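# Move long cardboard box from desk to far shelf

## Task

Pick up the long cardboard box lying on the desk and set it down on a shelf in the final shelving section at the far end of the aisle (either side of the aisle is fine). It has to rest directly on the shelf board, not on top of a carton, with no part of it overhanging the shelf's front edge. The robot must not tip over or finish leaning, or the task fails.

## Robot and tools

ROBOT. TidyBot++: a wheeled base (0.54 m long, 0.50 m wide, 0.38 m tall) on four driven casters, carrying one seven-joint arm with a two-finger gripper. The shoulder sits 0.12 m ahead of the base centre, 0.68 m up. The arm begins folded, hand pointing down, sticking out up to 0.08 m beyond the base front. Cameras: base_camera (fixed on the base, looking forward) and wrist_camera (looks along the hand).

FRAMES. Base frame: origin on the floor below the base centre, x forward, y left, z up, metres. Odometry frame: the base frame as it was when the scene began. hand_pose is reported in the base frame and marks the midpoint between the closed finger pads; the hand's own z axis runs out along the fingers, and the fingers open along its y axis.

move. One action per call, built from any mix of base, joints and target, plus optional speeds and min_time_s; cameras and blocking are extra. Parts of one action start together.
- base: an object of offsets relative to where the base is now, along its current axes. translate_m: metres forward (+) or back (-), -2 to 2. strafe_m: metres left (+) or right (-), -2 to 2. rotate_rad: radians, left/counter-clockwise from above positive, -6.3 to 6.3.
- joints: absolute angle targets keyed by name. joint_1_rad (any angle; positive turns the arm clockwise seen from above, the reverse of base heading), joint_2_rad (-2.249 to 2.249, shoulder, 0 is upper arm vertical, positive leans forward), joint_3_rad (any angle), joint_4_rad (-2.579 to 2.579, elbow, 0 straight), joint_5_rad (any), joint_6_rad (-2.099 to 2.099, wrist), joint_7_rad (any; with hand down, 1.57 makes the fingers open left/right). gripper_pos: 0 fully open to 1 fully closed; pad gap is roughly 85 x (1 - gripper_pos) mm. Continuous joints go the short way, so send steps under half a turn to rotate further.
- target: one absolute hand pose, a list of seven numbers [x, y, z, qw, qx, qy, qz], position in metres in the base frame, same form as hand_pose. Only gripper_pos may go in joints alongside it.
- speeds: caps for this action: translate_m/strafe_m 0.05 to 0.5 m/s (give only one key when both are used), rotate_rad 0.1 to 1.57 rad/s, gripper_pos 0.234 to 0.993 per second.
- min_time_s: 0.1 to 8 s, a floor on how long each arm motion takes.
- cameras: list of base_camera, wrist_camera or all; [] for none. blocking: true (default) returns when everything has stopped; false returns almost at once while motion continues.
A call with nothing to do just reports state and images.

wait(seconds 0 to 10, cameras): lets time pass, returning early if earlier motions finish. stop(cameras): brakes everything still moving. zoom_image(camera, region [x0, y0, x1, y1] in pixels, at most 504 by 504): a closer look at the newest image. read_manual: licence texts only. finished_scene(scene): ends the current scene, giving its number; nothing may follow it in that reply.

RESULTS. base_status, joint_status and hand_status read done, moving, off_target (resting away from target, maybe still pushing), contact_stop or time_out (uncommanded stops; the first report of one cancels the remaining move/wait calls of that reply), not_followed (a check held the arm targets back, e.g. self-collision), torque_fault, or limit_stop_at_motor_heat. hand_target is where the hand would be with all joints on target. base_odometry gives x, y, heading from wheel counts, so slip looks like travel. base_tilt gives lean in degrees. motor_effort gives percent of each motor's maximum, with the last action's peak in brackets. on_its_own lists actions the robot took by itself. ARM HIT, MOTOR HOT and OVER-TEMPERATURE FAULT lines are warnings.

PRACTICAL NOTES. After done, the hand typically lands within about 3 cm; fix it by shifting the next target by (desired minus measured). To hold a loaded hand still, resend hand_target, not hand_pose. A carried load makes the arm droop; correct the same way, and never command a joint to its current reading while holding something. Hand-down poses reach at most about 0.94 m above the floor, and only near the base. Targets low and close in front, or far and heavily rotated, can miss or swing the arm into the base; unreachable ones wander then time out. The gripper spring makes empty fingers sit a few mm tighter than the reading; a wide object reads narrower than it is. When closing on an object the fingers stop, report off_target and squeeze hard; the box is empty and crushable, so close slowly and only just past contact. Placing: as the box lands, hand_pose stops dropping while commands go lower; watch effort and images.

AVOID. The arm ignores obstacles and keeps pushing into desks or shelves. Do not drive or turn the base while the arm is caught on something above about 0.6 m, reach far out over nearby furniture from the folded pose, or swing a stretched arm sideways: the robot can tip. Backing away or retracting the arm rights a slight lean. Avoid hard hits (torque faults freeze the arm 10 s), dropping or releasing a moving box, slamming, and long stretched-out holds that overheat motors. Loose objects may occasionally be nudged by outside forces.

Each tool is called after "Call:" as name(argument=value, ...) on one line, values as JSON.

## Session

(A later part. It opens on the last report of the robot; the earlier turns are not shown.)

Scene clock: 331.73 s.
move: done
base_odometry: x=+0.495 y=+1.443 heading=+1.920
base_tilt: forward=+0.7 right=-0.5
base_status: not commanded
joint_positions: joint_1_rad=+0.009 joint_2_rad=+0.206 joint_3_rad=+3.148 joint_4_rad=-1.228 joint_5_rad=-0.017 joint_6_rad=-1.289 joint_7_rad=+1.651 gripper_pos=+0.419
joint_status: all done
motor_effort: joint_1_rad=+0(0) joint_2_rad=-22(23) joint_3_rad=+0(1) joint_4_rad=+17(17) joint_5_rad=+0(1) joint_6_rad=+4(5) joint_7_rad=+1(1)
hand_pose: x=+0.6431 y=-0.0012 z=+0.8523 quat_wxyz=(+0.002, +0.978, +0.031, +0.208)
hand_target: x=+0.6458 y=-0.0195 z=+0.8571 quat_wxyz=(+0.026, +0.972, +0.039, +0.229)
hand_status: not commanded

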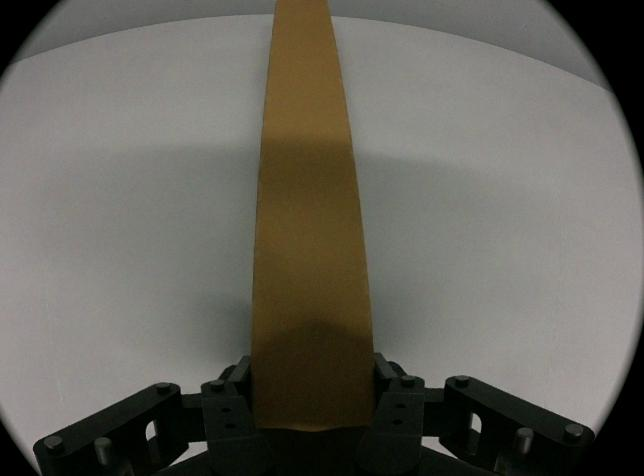

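Call:
move(joints={"joint_2_rad": 0.19, "joint_4_rad": -1.125, "joint_6_rad": -1.39}, min_time_s=1.5, cameras=["wrist_camera"])

Call:
zoom_image(camera="wrist_camera", region=[180, 300, 440, 470])

Scene clock: 338.23 s.
move: done
base_odometry: x=+0.495 y=+1.443 heading=+1.920
base_tilt: forward=+0.7 right=-0.6
base_status: not commanded
joint_positions: joint_1_rad=+0.009 joint_2_rad=+0.206 joint_3_rad=+3.148 joint_4_rad=-1.157 joint_5_rad=-0.017 joint_6_rad=-1.330 joint_7_rad=+1.651 gripper_pos=+0.419
joint_status: all done
motor_effort: joint_1_rad=+0(1) joint_2_rad=-23(24) joint_3_rad=+0(1) joint_4_rad=+17(17) joint_5_rad=+0(1) joint_6_rad=+5(6) joint_7_rad=+0(2)
hand_pose: x=+0.6478 y=-0.0012 z=+0.8782 quat_wxyz=(+0.003, +0.974, +0.032, +0.223)
hand_target: x=+0.6341 y=-0.0191 z=+0.8925 quat_wxyz=(+0.025, +0.975, +0.038, +0.215)
hand_status: not commanded

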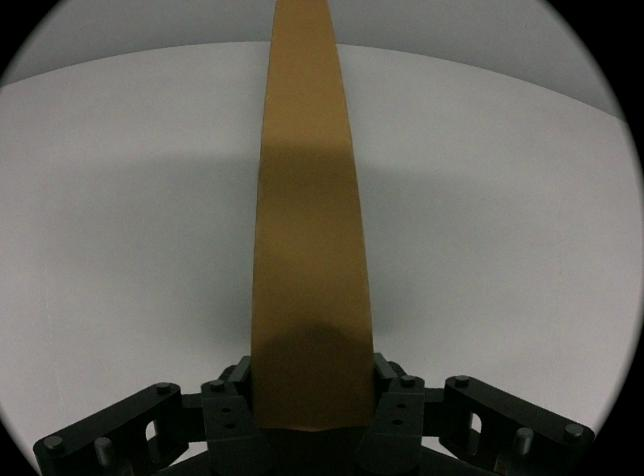

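Scaled by 1.938.

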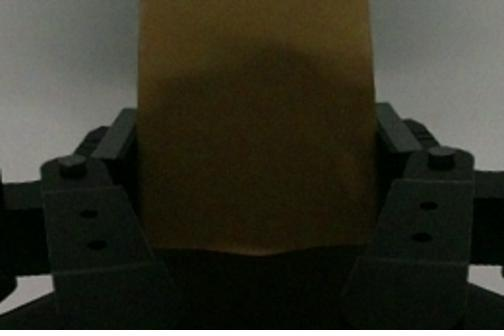

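Call:
move(joints={"joint_2_rad": 0.26, "joint_4_rad": -0.937, "joint_6_rad": -1.566, "gripper_pos": 0.426}, speeds={"gripper_pos": 0.234}, min_time_s=2, cameras=["wrist_camera"])

Scene clock: 404.10 s.
move: done
base_odometry: x=+0.495 y=+1.443 heading=+1.920
base_tilt: forward=+0.7 right=-0.6
base_status: not commanded
joint_positions: joint_1_rad=+0.009 joint_2_rad=+0.234 joint_3_rad=+3.148 joint_4_rad=-0.969 joint_5_rad=-0.017 joint_6_rad=-1.504 joint_7_rad=+1.651 gripper_pos=+0.427
joint_status: all done
motor_effort: joint_1_rad=+0(0) joint_2_rad=-23(25) joint_3_rad=+0(1) joint_4_rad=+16(18) joint_5_rad=-1(1) joint_6_rad=+4(6) joint_7_rad=+0(1)
hand_pose: x=+0.6410 y=-0.0008 z=+0.9216 quat_wxyz=(+0.002, +0.976, +0.033, +0.215)
hand_target: x=+0.6347 y=-0.0187 z=+0.9140 quat_wxyz=(+0.024, +0.981, +0.037, +0.187)
hand_status: not commanded

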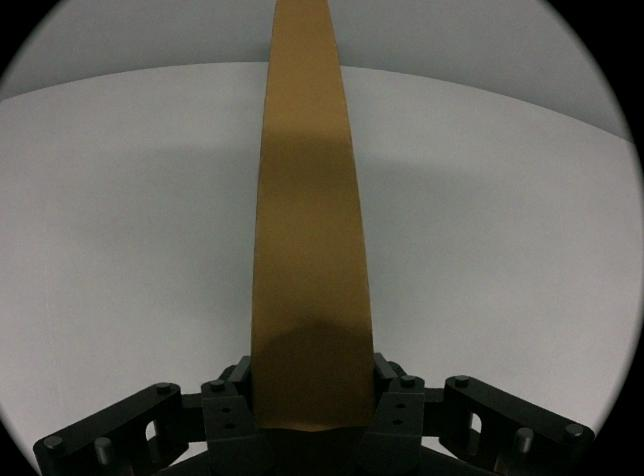

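Call:
move(base={"translate_m": -0.85}, speeds={"translate_m": 0.4}, cameras=["wrist_camera"])

Scene clock: 409.97 s.
move: done
base_odometry: x=+0.786 y=+0.644 heading=+1.919
base_tilt: forward=+0.7 right=-0.5
base_status: done
joint_positions: joint_1_rad=+0.009 joint_2_rad=+0.248 joint_3_rad=+3.149 joint_4_rad=-0.967 joint_5_rad=-0.017 joint_6_rad=-1.510 joint_7_rad=+1.651 gripper_pos=+0.427
joint_status: not commanded
motor_effort: joint_1_rad=+0(1) joint_2_rad=-24(27) joint_3_rad=+0(1) joint_4_rad=+16(17) joint_5_rad=+0(1) joint_6_rad=+4(6) joint_7_rad=-1(2)
hand_pose: x=+0.6430 y=-0.0015 z=+0.9143 quat_wxyz=(+0.002, +0.978, +0.032, +0.207)
hand_target: x=+0.6347 y=-0.0187 z=+0.9140 quat_wxyz=(+0.024, +0.981, +0.037, +0.187)
hand_status: not commanded

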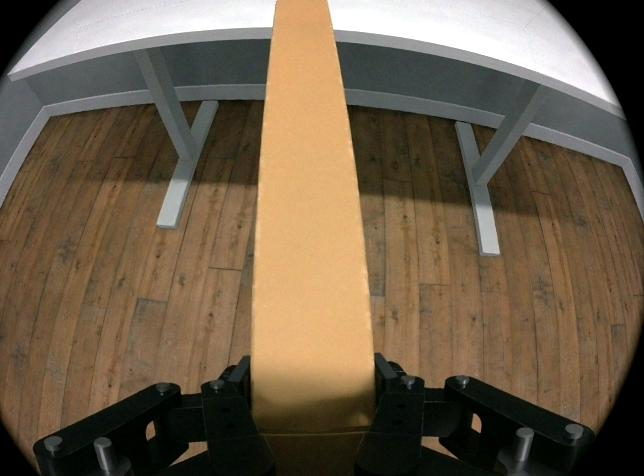

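Call:
move(joints={"joint_1_rad": -1.571, "joint_2_rad": 0.11, "joint_3_rad": 3.145, "joint_4_rad": -2.22, "joint_5_rad": 0.56, "joint_6_rad": -0.87, "joint_7_rad": -0.367}, min_time_s=4, cameras=["wrist_camera"])

Scene clock: 453.70 s.
move: done
base_odometry: x=+0.786 y=+0.644 heading=+1.919
base_tilt: forward=+0.6 right=-0.6
base_status: not commanded
joint_positions: joint_1_rad=-1.559 joint_2_rad=+0.134 joint_3_rad=+3.150 joint_4_rad=-2.190 joint_5_rad=+0.497 joint_6_rad=-0.928 joint_7_rad=-0.318 gripper_pos=+0.427
joint_status: all done
motor_effort: joint_1_rad=+0(2) joint_2_rad=-14(25) joint_3_rad=+1(2) joint_4_rad=+11(17) joint_5_rad=+3(4) joint_6_rad=-1(5) joint_7_rad=+0(2)
hand_pose: x=+0.2418 y=+0.2695 z=+0.5962 quat_wxyz=(+0.025, +0.981, -0.007, +0.195)
hand_target: x=+0.2450 y=+0.2806 z=+0.5991 quat_wxyz=(-0.010, +0.978, +0.004, +0.208)
hand_status: not commanded

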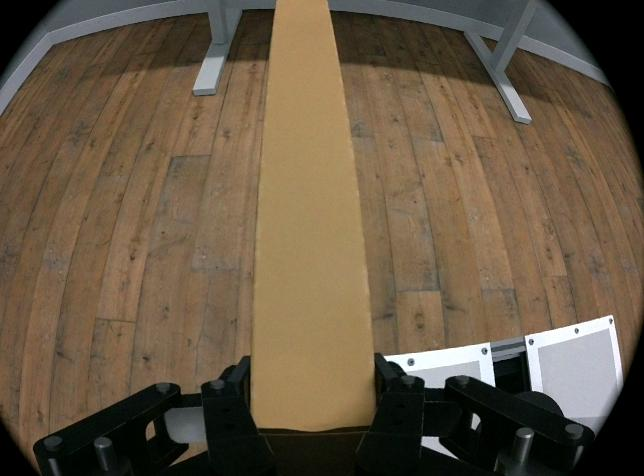

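Call:
move(base={"rotate_rad": 3.142}, speeds={"rotate_rad": 0.9}, joints={"joint_5_rad": 0.612, "joint_6_rad": -0.836, "joint_7_rad": -0.416}, cameras=["all"])

Scene clock: 462.07 s.
move: done
base_odometry: x=+0.786 y=+0.644 heading=-1.222
base_tilt: forward=+0.7 right=-0.6
base_status: done
joint_positions: joint_1_rad=-1.564 joint_2_rad=+0.132 joint_3_rad=+3.150 joint_4_rad=-2.194 joint_5_rad=+0.561 joint_6_rad=-0.888 joint_7_rad=-0.379 gripper_pos=+0.427
joint_status: all done
motor_effort: joint_1_rad=+0(1) joint_2_rad=-15(16) joint_3_rad=+1(2) joint_4_rad=+11(12) joint_5_rad=+3(4) joint_6_rad=-2(2) joint_7_rad=+0(2)
hand_pose: x=+0.2505 y=+0.2851 z=+0.5999 quat_wxyz=(-0.004, +0.977, -0.009, +0.212)
hand_target: x=+0.2514 y=+0.2949 z=+0.6027 quat_wxyz=(-0.034, +0.975, +0.002, +0.219)
hand_status: not commanded
pictures: base_camera, wrist_camera

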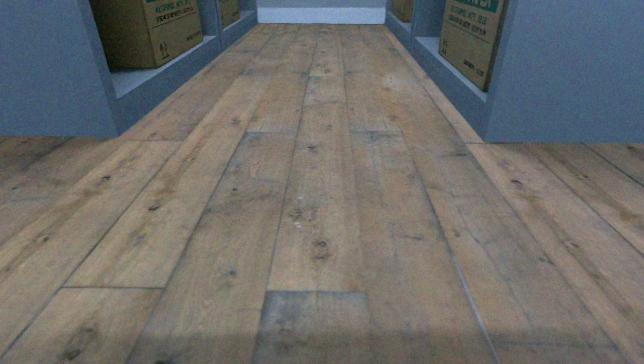

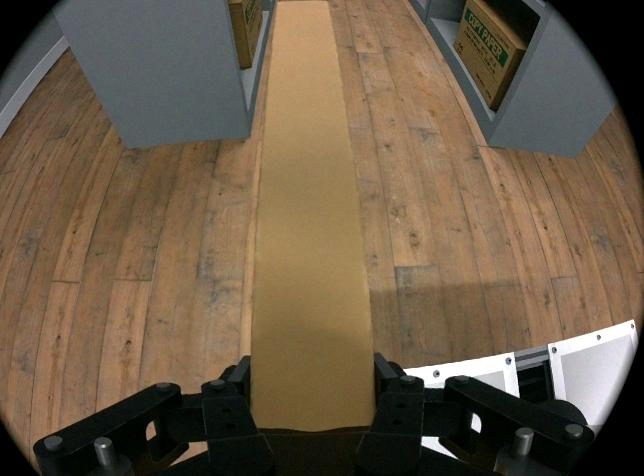

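Call:
zoom_image(camera="base_camera", region=[90, 0, 340, 150])

Scaled by 2.016.

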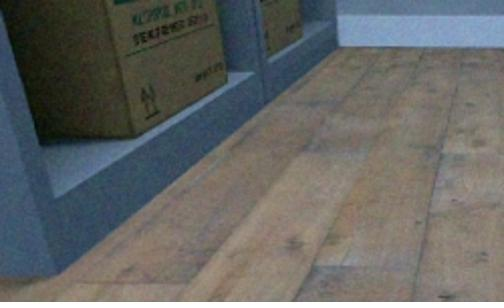

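Call:
move(base={"rotate_rad": -0.031}, cameras=["base_camera"])

Call:
move(base={"translate_m": 0.45}, cameras=["all"])

Scene clock: 481.73 s.
move: done
base_odometry: x=+0.786 y=+0.644 heading=-1.253
base_tilt: forward=+0.6 right=-0.5
base_status: done
joint_positions: joint_1_rad=-1.565 joint_2_rad=+0.130 joint_3_rad=+3.150 joint_4_rad=-2.195 joint_5_rad=+0.561 joint_6_rad=-0.887 joint_7_rad=-0.379 gripper_pos=+0.427
joint_status: not commanded
motor_effort: joint_1_rad=+0(2) joint_2_rad=-14(16) joint_3_rad=+0(2) joint_4_rad=+12(12) joint_5_rad=+3(4) joint_6_rad=-1(2) joint_7_rad=+0(1)
hand_pose: x=+0.2501 y=+0.2851 z=+0.6001 quat_wxyz=(-0.004, +0.977, -0.008, +0.211)
hand_target: x=+0.2514 y=+0.2949 z=+0.6027 quat_wxyz=(-0.034, +0.975, +0.002, +0.219)
hand_status: not commanded

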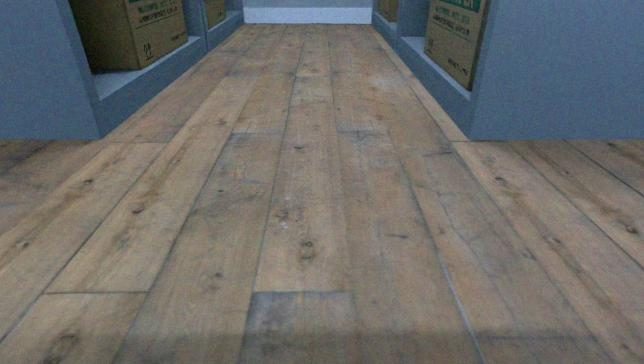

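Scene clock: 483.97 s.
move: done
base_odometry: x=+0.926 y=+0.217 heading=-1.253
base_tilt: forward=+0.8 right=-0.6
base_status: done
joint_positions: joint_1_rad=-1.566 joint_2_rad=+0.130 joint_3_rad=+3.149 joint_4_rad=-2.195 joint_5_rad=+0.561 joint_6_rad=-0.887 joint_7_rad=-0.379 gripper_pos=+0.427
joint_status: not commanded
motor_effort: joint_1_rad=+0(2) joint_2_rad=-14(15) joint_3_rad=+1(2) joint_4_rad=+11(12) joint_5_rad=+3(4) joint_6_rad=-1(2) joint_7_rad=+0(1)
hand_pose: x=+0.2497 y=+0.2854 z=+0.6001 quat_wxyz=(-0.005, +0.977, -0.008, +0.212)
hand_target: x=+0.2514 y=+0.2949 z=+0.6027 quat_wxyz=(-0.034, +0.975, +0.002, +0.219)
hand_status: not commanded
pictures: base_camera, wrist_camera

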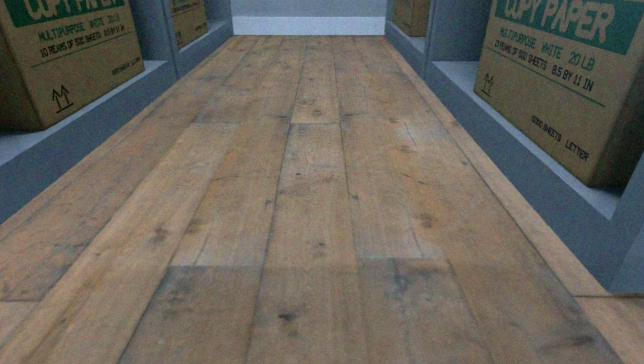

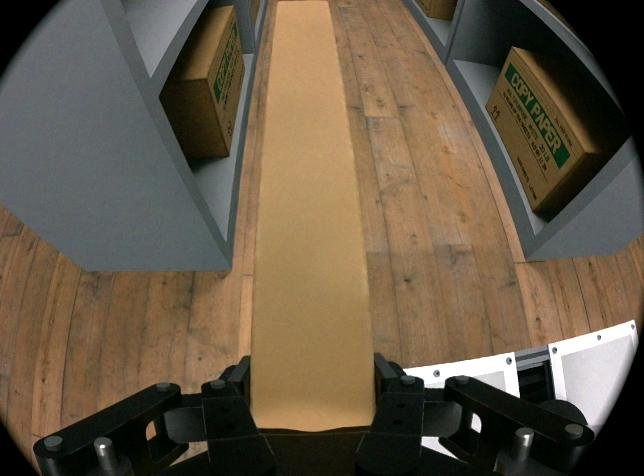

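Call:
move(base={"translate_m": 1.2, "strafe_m": -0.02}, speeds={"translate_m": 0.4}, cameras=["all"])

Scene clock: 496.40 s.
move: done
base_odometry: x=+1.283 y=-0.929 heading=-1.253
base_tilt: forward=+0.6 right=-0.5
base_status: done
joint_positions: joint_1_rad=-1.568 joint_2_rad=+0.130 joint_3_rad=+3.149 joint_4_rad=-2.195 joint_5_rad=+0.561 joint_6_rad=-0.887 joint_7_rad=-0.379 gripper_pos=+0.427
joint_status: not commanded
motor_effort: joint_1_rad=+0(2) joint_2_rad=-14(15) joint_3_rad=+1(2) joint_4_rad=+11(12) joint_5_rad=+3(4) joint_6_rad=-1(2) joint_7_rad=-1(2)
hand_pose: x=+0.2491 y=+0.2857 z=+0.6001 quat_wxyz=(-0.005, +0.977, -0.007, +0.212)
hand_target: x=+0.2514 y=+0.2949 z=+0.6027 quat_wxyz=(-0.034, +0.975, +0.002, +0.219)
hand_status: not commanded
pictures: base_camera, wrist_camera

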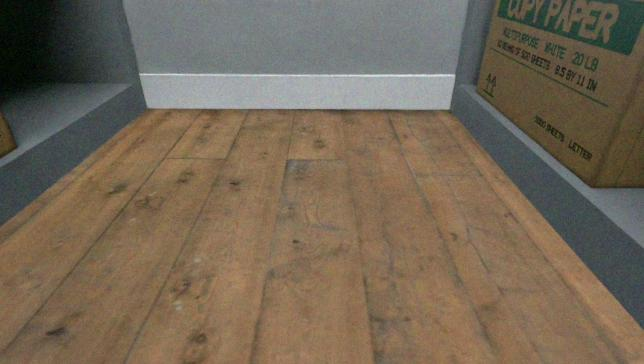

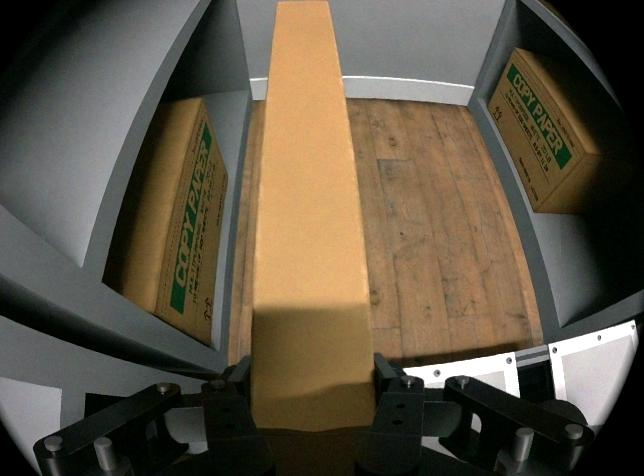

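Call:
zoom_image(camera="wrist_camera", region=[0, 0, 260, 400])

Scaled by 1.260.

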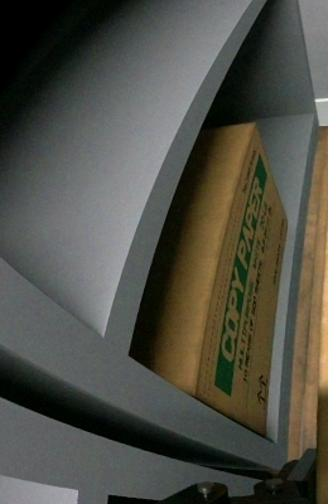

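Call:
move(base={"translate_m": 0.495, "strafe_m": -0.03}, speeds={"translate_m": 0.3}, cameras=["all"])

Call:
zoom_image(camera="wrist_camera", region=[0, 0, 300, 400])

Scene clock: 543.33 s.
move: done
base_odometry: x=+1.409 y=-1.409 heading=-1.252
base_tilt: forward=+0.7 right=-0.6
base_status: done
joint_positions: joint_1_rad=-1.569 joint_2_rad=+0.130 joint_3_rad=+3.149 joint_4_rad=-2.195 joint_5_rad=+0.561 joint_6_rad=-0.887 joint_7_rad=-0.379 gripper_pos=+0.427
joint_status: not commanded
motor_effort: joint_1_rad=+0(2) joint_2_rad=-15(15) joint_3_rad=+1(2) joint_4_rad=+11(12) joint_5_rad=+3(4) joint_6_rad=-1(2) joint_7_rad=+0(1)
hand_pose: x=+0.2488 y=+0.2858 z=+0.6001 quat_wxyz=(-0.005, +0.977, -0.006, +0.212)
hand_target: x=+0.2514 y=+0.2949 z=+0.6027 quat_wxyz=(-0.034, +0.975, +0.002, +0.219)
hand_status: not commanded
pictures: base_camera, wrist_camera

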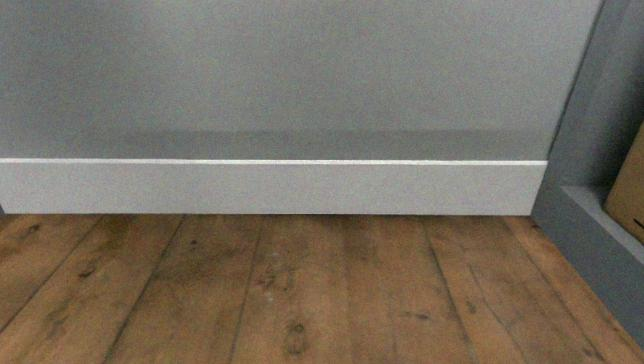

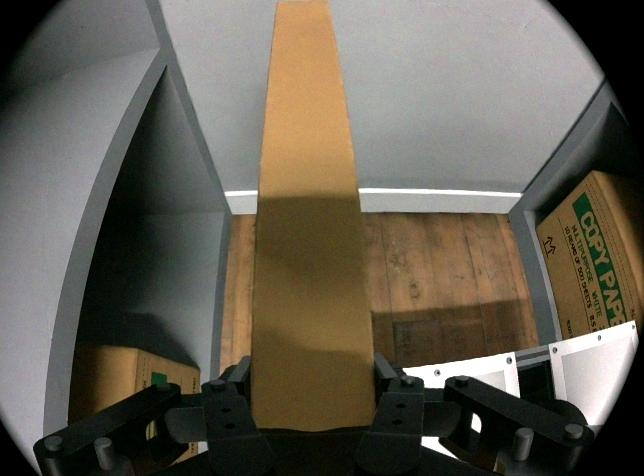

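Scaled by 1.260.

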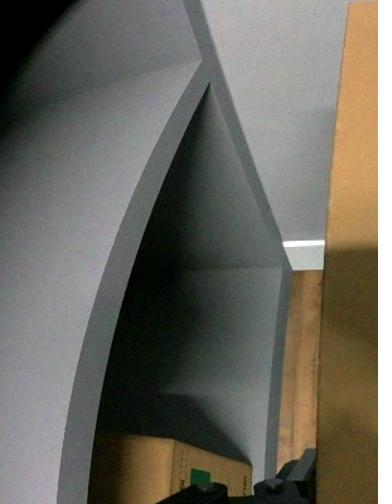

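Call:
move(joints={"joint_1_rad": -1.575, "joint_2_rad": 0.56, "joint_4_rad": -1.486, "joint_6_rad": -0.98, "joint_7_rad": -0.32}, min_time_s=4, cameras=["all"])

Call:
zoom_image(camera="wrist_camera", region=[0, 0, 500, 476])

Scene clock: 557.73 s.
move: done
base_odometry: x=+1.409 y=-1.409 heading=-1.252
base_tilt: forward=+0.7 right=-0.6
base_status: not commanded
joint_positions: joint_1_rad=-1.569 joint_2_rad=+0.533 joint_3_rad=+3.149 joint_4_rad=-1.515 joint_5_rad=+0.561 joint_6_rad=-0.924 joint_7_rad=-0.368 gripper_pos=+0.427
joint_status: all done
motor_effort: joint_1_rad=+0(2) joint_2_rad=-30(31) joint_3_rad=+1(2) joint_4_rad=+14(15) joint_5_rad=+4(4) joint_6_rad=+1(2) joint_7_rad=+0(2)
hand_pose: x=+0.2548 y=+0.5621 z=+0.6274 quat_wxyz=(-0.122, +0.968, -0.034, +0.218)
hand_target: x=+0.2656 y=+0.5605 z=+0.6271 quat_wxyz=(-0.096, +0.964, +0.000, +0.248)
hand_status: not commanded
pictures: base_camera, wrist_camera

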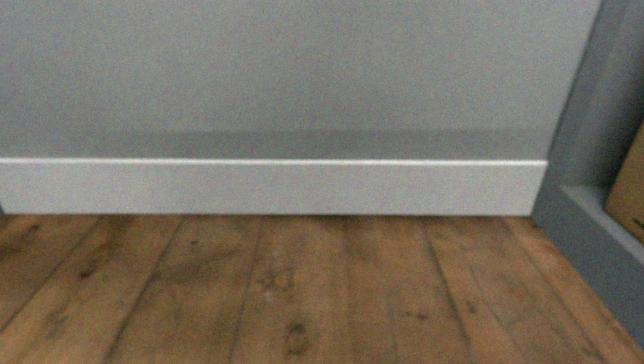

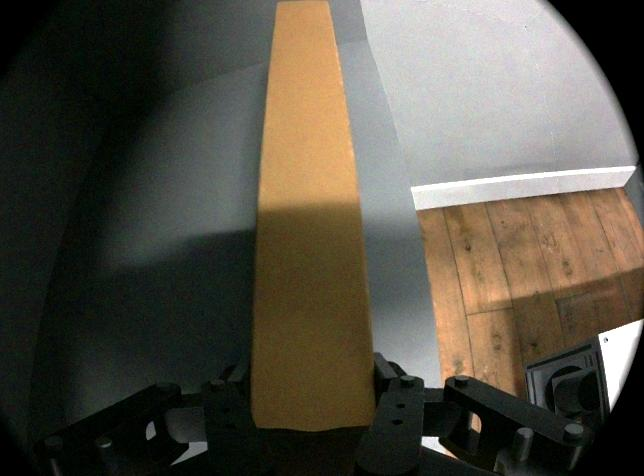

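Scaled by 1.008.

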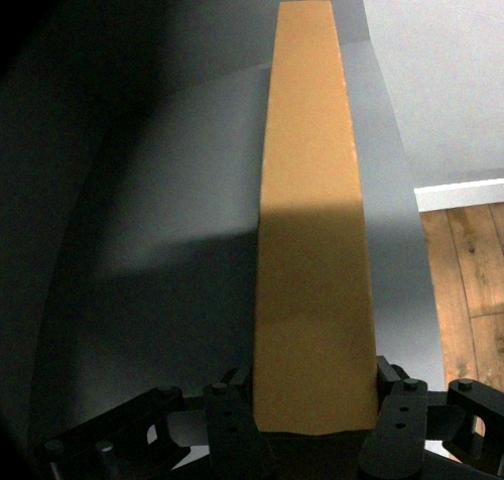

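Call:
move(joints={"joint_2_rad": 0.673, "joint_4_rad": -1.396, "joint_5_rad": 0.445, "joint_6_rad": -1.1, "joint_7_rad": -0.215}, min_time_s=3, cameras=["wrist_camera"])

Scene clock: 570.90 s.
move: done
base_odometry: x=+1.409 y=-1.409 heading=-1.252
base_tilt: forward=+0.7 right=-0.6
base_status: not commanded
joint_positions: joint_1_rad=-1.569 joint_2_rad=+0.643 joint_3_rad=+3.149 joint_4_rad=-1.427 joint_5_rad=+0.505 joint_6_rad=-1.042 joint_7_rad=-0.263 gripper_pos=+0.427
joint_status: all done
motor_effort: joint_1_rad=+0(0) joint_2_rad=-32(33) joint_3_rad=+1(2) joint_4_rad=+14(15) joint_5_rad=+4(5) joint_6_rad=+0(2) joint_7_rad=+0(2)
hand_pose: x=+0.2524 y=+0.5524 z=+0.5869 quat_wxyz=(-0.042, +0.975, -0.009, +0.216)
hand_target: x=+0.2365 y=+0.5429 z=+0.5733 quat_wxyz=(-0.008, +0.980, -0.002, +0.197)
hand_status: not commanded

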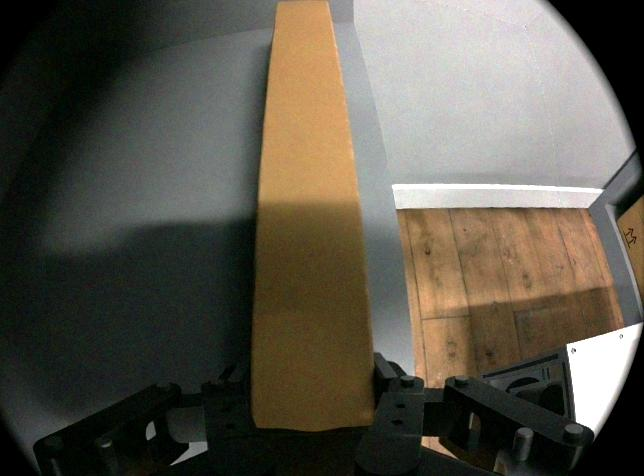

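Call:
move(joints={"joint_2_rad": 0.690}, min_time_s=1, cameras=["wrist_camera"])

Call:
move(joints={"joint_2_rad": 0.700}, min_time_s=1, cameras=["wrist_camera"])

Scene clock: 584.93 s.
move: done
base_odometry: x=+1.409 y=-1.409 heading=-1.252
base_tilt: forward=+0.7 right=-0.6
base_status: not commanded
joint_positions: joint_1_rad=-1.569 joint_2_rad=+0.658 joint_3_rad=+3.149 joint_4_rad=-1.427 joint_5_rad=+0.504 joint_6_rad=-1.043 joint_7_rad=-0.263 gripper_pos=+0.427
joint_status: all done
motor_effort: joint_1_rad=+0(1) joint_2_rad=-33(33) joint_3_rad=+1(2) joint_4_rad=+13(14) joint_5_rad=+4(4) joint_6_rad=+0(1) joint_7_rad=-1(1)
hand_pose: x=+0.2523 y=+0.5508 z=+0.5782 quat_wxyz=(-0.034, +0.976, -0.007, +0.216)
hand_target: x=+0.2365 y=+0.5410 z=+0.5641 quat_wxyz=(+0.001, +0.980, +0.000, +0.197)
hand_status: not commanded

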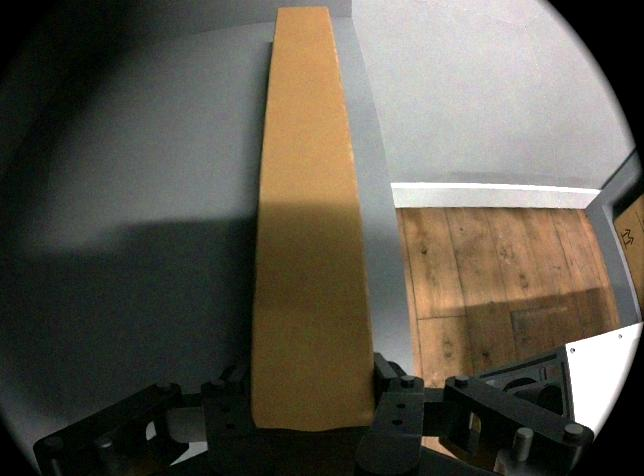

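Scene clock: 586.20 s.
move: done
base_odometry: x=+1.409 y=-1.409 heading=-1.252
base_tilt: forward=+0.6 right=-0.5
base_status: not commanded
joint_positions: joint_1_rad=-1.569 joint_2_rad=+0.668 joint_3_rad=+3.149 joint_4_rad=-1.427 joint_5_rad=+0.504 joint_6_rad=-1.043 joint_7_rad=-0.263 gripper_pos=+0.427
joint_status: all done
motor_effort: joint_1_rad=+0(0) joint_2_rad=-32(33) joint_3_rad=+2(2) joint_4_rad=+13(14) joint_5_rad=+4(4) joint_6_rad=+0(1) joint_7_rad=+0(2)
hand_pose: x=+0.2523 y=+0.5498 z=+0.5730 quat_wxyz=(-0.029, +0.976, -0.006, +0.216)
hand_target: x=+0.2365 y=+0.5398 z=+0.5587 quat_wxyz=(+0.005, +0.980, +0.001, +0.197)
hand_status: not commanded

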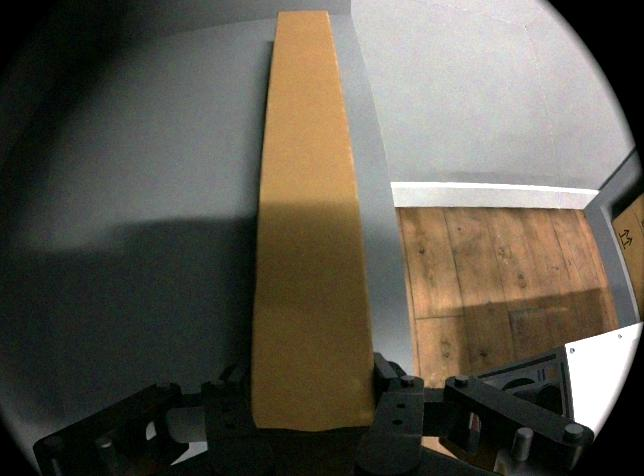

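Call:
move(joints={"joint_2_rad": 0.706}, min_time_s=1, cameras=["wrist_camera"])

Call:
zoom_image(camera="wrist_camera", region=[200, 0, 450, 200])

Scene clock: 592.13 s.
move: done
base_odometry: x=+1.409 y=-1.409 heading=-1.252
base_tilt: forward=+0.8 right=-0.6
base_status: not commanded
joint_positions: joint_1_rad=-1.569 joint_2_rad=+0.669 joint_3_rad=+3.149 joint_4_rad=-1.426 joint_5_rad=+0.504 joint_6_rad=-1.044 joint_7_rad=-0.262 gripper_pos=+0.427
joint_status: all done
motor_effort: joint_1_rad=+1(1) joint_2_rad=-32(34) joint_3_rad=+2(2) joint_4_rad=+13(14) joint_5_rad=+4(4) joint_6_rad=+0(1) joint_7_rad=+0(1)
hand_pose: x=+0.2523 y=+0.5499 z=+0.5728 quat_wxyz=(-0.029, +0.976, -0.006, +0.216)
hand_target: x=+0.2365 y=+0.5390 z=+0.5554 quat_wxyz=(+0.008, +0.980, +0.002, +0.197)
hand_status: not commanded

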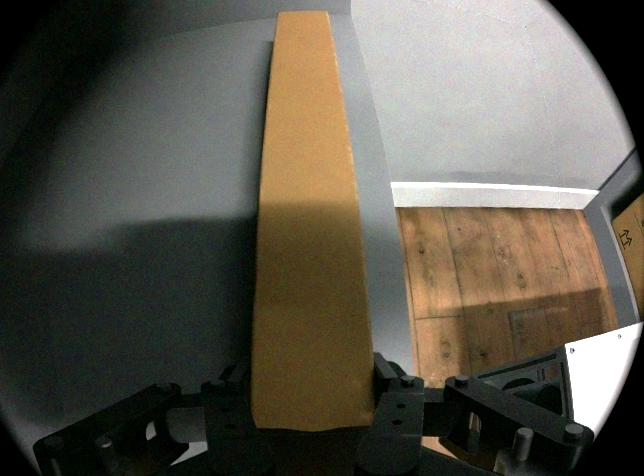

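Scaled by 2.016.

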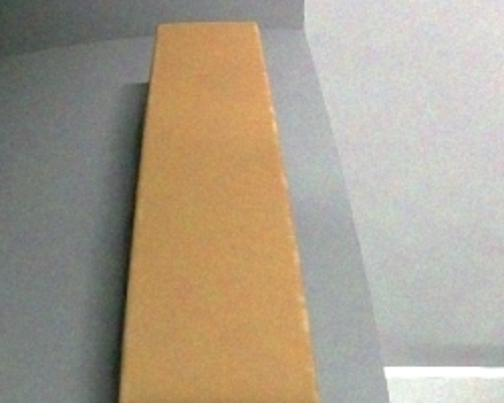

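Call:
move(joints={"gripper_pos": 0.3}, speeds={"gripper_pos": 0.234}, cameras=["wrist_camera"])

Call:
zoom_image(camera="wrist_camera", region=[180, 250, 450, 470])

Scene clock: 597.83 s.
move: done
base_odometry: x=+1.409 y=-1.409 heading=-1.252
base_tilt: forward=+0.6 right=-0.5
base_status: not commanded
joint_positions: joint_1_rad=-1.569 joint_2_rad=+0.671 joint_3_rad=+3.149 joint_4_rad=-1.425 joint_5_rad=+0.504 joint_6_rad=-1.044 joint_7_rad=-0.262 gripper_pos=+0.301
joint_status: all done
motor_effort: joint_1_rad=+0(0) joint_2_rad=-32(33) joint_3_rad=+1(2) joint_4_rad=+13(14) joint_5_rad=+3(4) joint_6_rad=+1(1) joint_7_rad=-1(1)
hand_pose: x=+0.2523 y=+0.5498 z=+0.5716 quat_wxyz=(-0.028, +0.976, -0.006, +0.216)
hand_target: x=+0.2365 y=+0.5390 z=+0.5554 quat_wxyz=(+0.008, +0.980, +0.002, +0.197)
hand_status: not commanded

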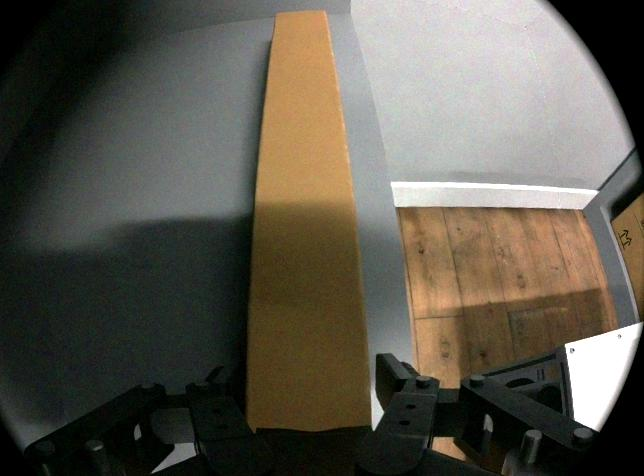

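Scaled by 1.867.

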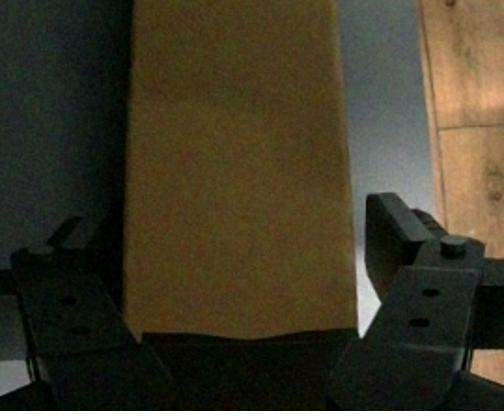

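Call:
move(joints={"gripper_pos": 0.05}, speeds={"gripper_pos": 0.3}, cameras=["wrist_camera"])

Call:
zoom_image(camera="wrist_camera", region=[150, 250, 450, 470])

Scene clock: 601.47 s.
move: done
base_odometry: x=+1.409 y=-1.409 heading=-1.252
base_tilt: forward=+0.7 right=-0.6
base_status: not commanded
joint_positions: joint_1_rad=-1.569 joint_2_rad=+0.671 joint_3_rad=+3.149 joint_4_rad=-1.425 joint_5_rad=+0.504 joint_6_rad=-1.044 joint_7_rad=-0.262 gripper_pos=+0.053
joint_status: all done
motor_effort: joint_1_rad=+0(1) joint_2_rad=-33(34) joint_3_rad=+1(2) joint_4_rad=+13(13) joint_5_rad=+4(4) joint_6_rad=+0(1) joint_7_rad=-1(1)
hand_pose: x=+0.2523 y=+0.5498 z=+0.5716 quat_wxyz=(-0.028, +0.976, -0.006, +0.216)
hand_target: x=+0.2365 y=+0.5390 z=+0.5554 quat_wxyz=(+0.008, +0.980, +0.002, +0.197)
hand_status: not commanded

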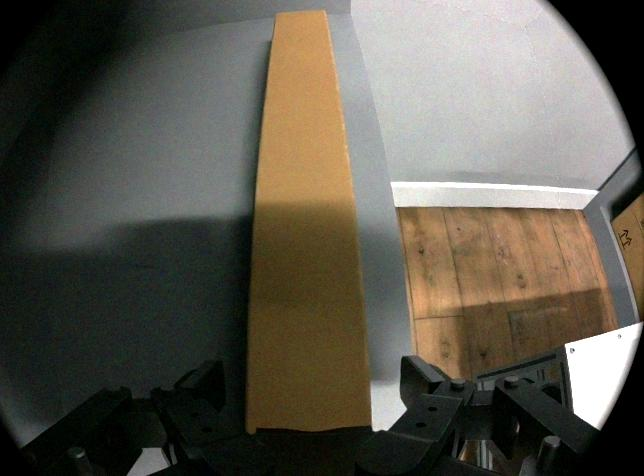

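Scaled by 1.680.

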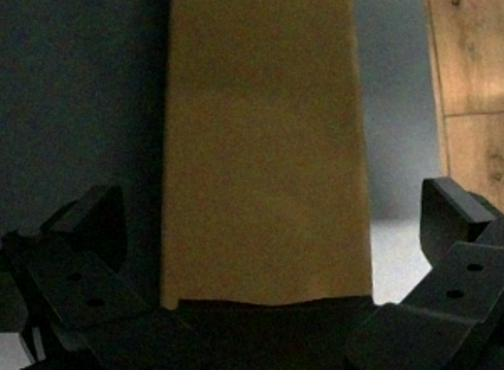

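Call:
move(joints={"joint_2_rad": 0.488, "joint_4_rad": -1.595, "joint_6_rad": -0.845, "gripper_pos": 0.0}, min_time_s=2.5, cameras=["wrist_camera"])

Scene clock: 617.53 s.
move: done
base_odometry: x=+1.409 y=-1.409 heading=-1.252
base_tilt: forward=+0.7 right=-0.7
base_status: not commanded
joint_positions: joint_1_rad=-1.569 joint_2_rad=+0.515 joint_3_rad=+3.149 joint_4_rad=-1.561 joint_5_rad=+0.504 joint_6_rad=-0.903 joint_7_rad=-0.262 gripper_pos=+0.001
joint_status: all done
motor_effort: joint_1_rad=-1(1) joint_2_rad=-29(33) joint_3_rad=+1(2) joint_4_rad=+14(14) joint_5_rad=+3(4) joint_6_rad=+2(2) joint_7_rad=-1(1)
hand_pose: x=+0.2405 y=+0.5466 z=+0.6158 quat_wxyz=(-0.105, +0.975, +0.007, +0.198)
hand_target: x=+0.2174 y=+0.5485 z=+0.6149 quat_wxyz=(-0.123, +0.978, +0.024, +0.168)
hand_status: not commanded

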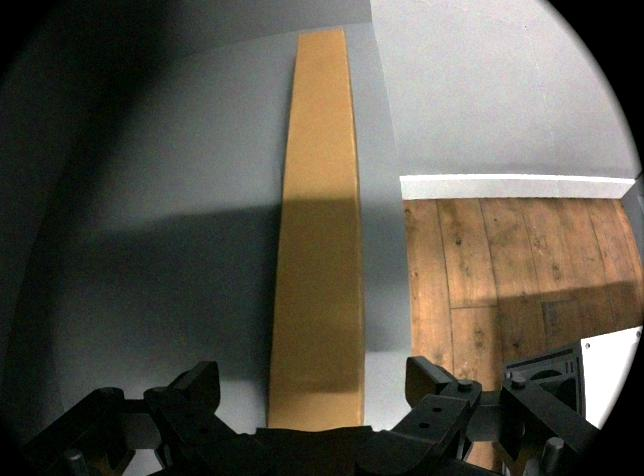

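Call:
move(joints={"joint_2_rad": 0.275, "joint_4_rad": -1.93, "joint_6_rad": -0.75}, min_time_s=2.5, cameras=["wrist_camera"])

Scene clock: 627.37 s.
move: done
base_odometry: x=+1.409 y=-1.409 heading=-1.252
base_tilt: forward=+0.7 right=-0.6
base_status: not commanded
joint_positions: joint_1_rad=-1.569 joint_2_rad=+0.299 joint_3_rad=+3.149 joint_4_rad=-1.898 joint_5_rad=+0.504 joint_6_rad=-0.807 joint_7_rad=-0.262 gripper_pos=+0.001
joint_status: all done
motor_effort: joint_1_rad=+0(0) joint_2_rad=-21(29) joint_3_rad=+0(1) joint_4_rad=+13(14) joint_5_rad=+3(3) joint_6_rad=+1(2) joint_7_rad=+0(1)
hand_pose: x=+0.2303 y=+0.4366 z=+0.6138 quat_wxyz=(-0.090, +0.979, +0.028, +0.183)
hand_target: x=+0.2087 y=+0.4375 z=+0.6112 quat_wxyz=(-0.108, +0.981, +0.042, +0.155)
hand_status: not commanded

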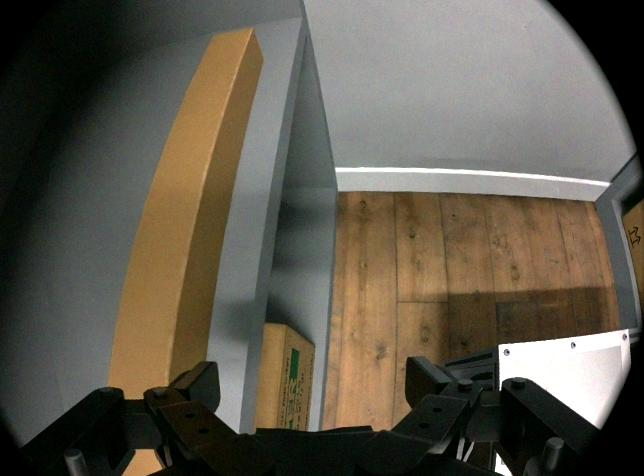

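Call:
finished_scene(scene=1)

The scene is finished: the task was done.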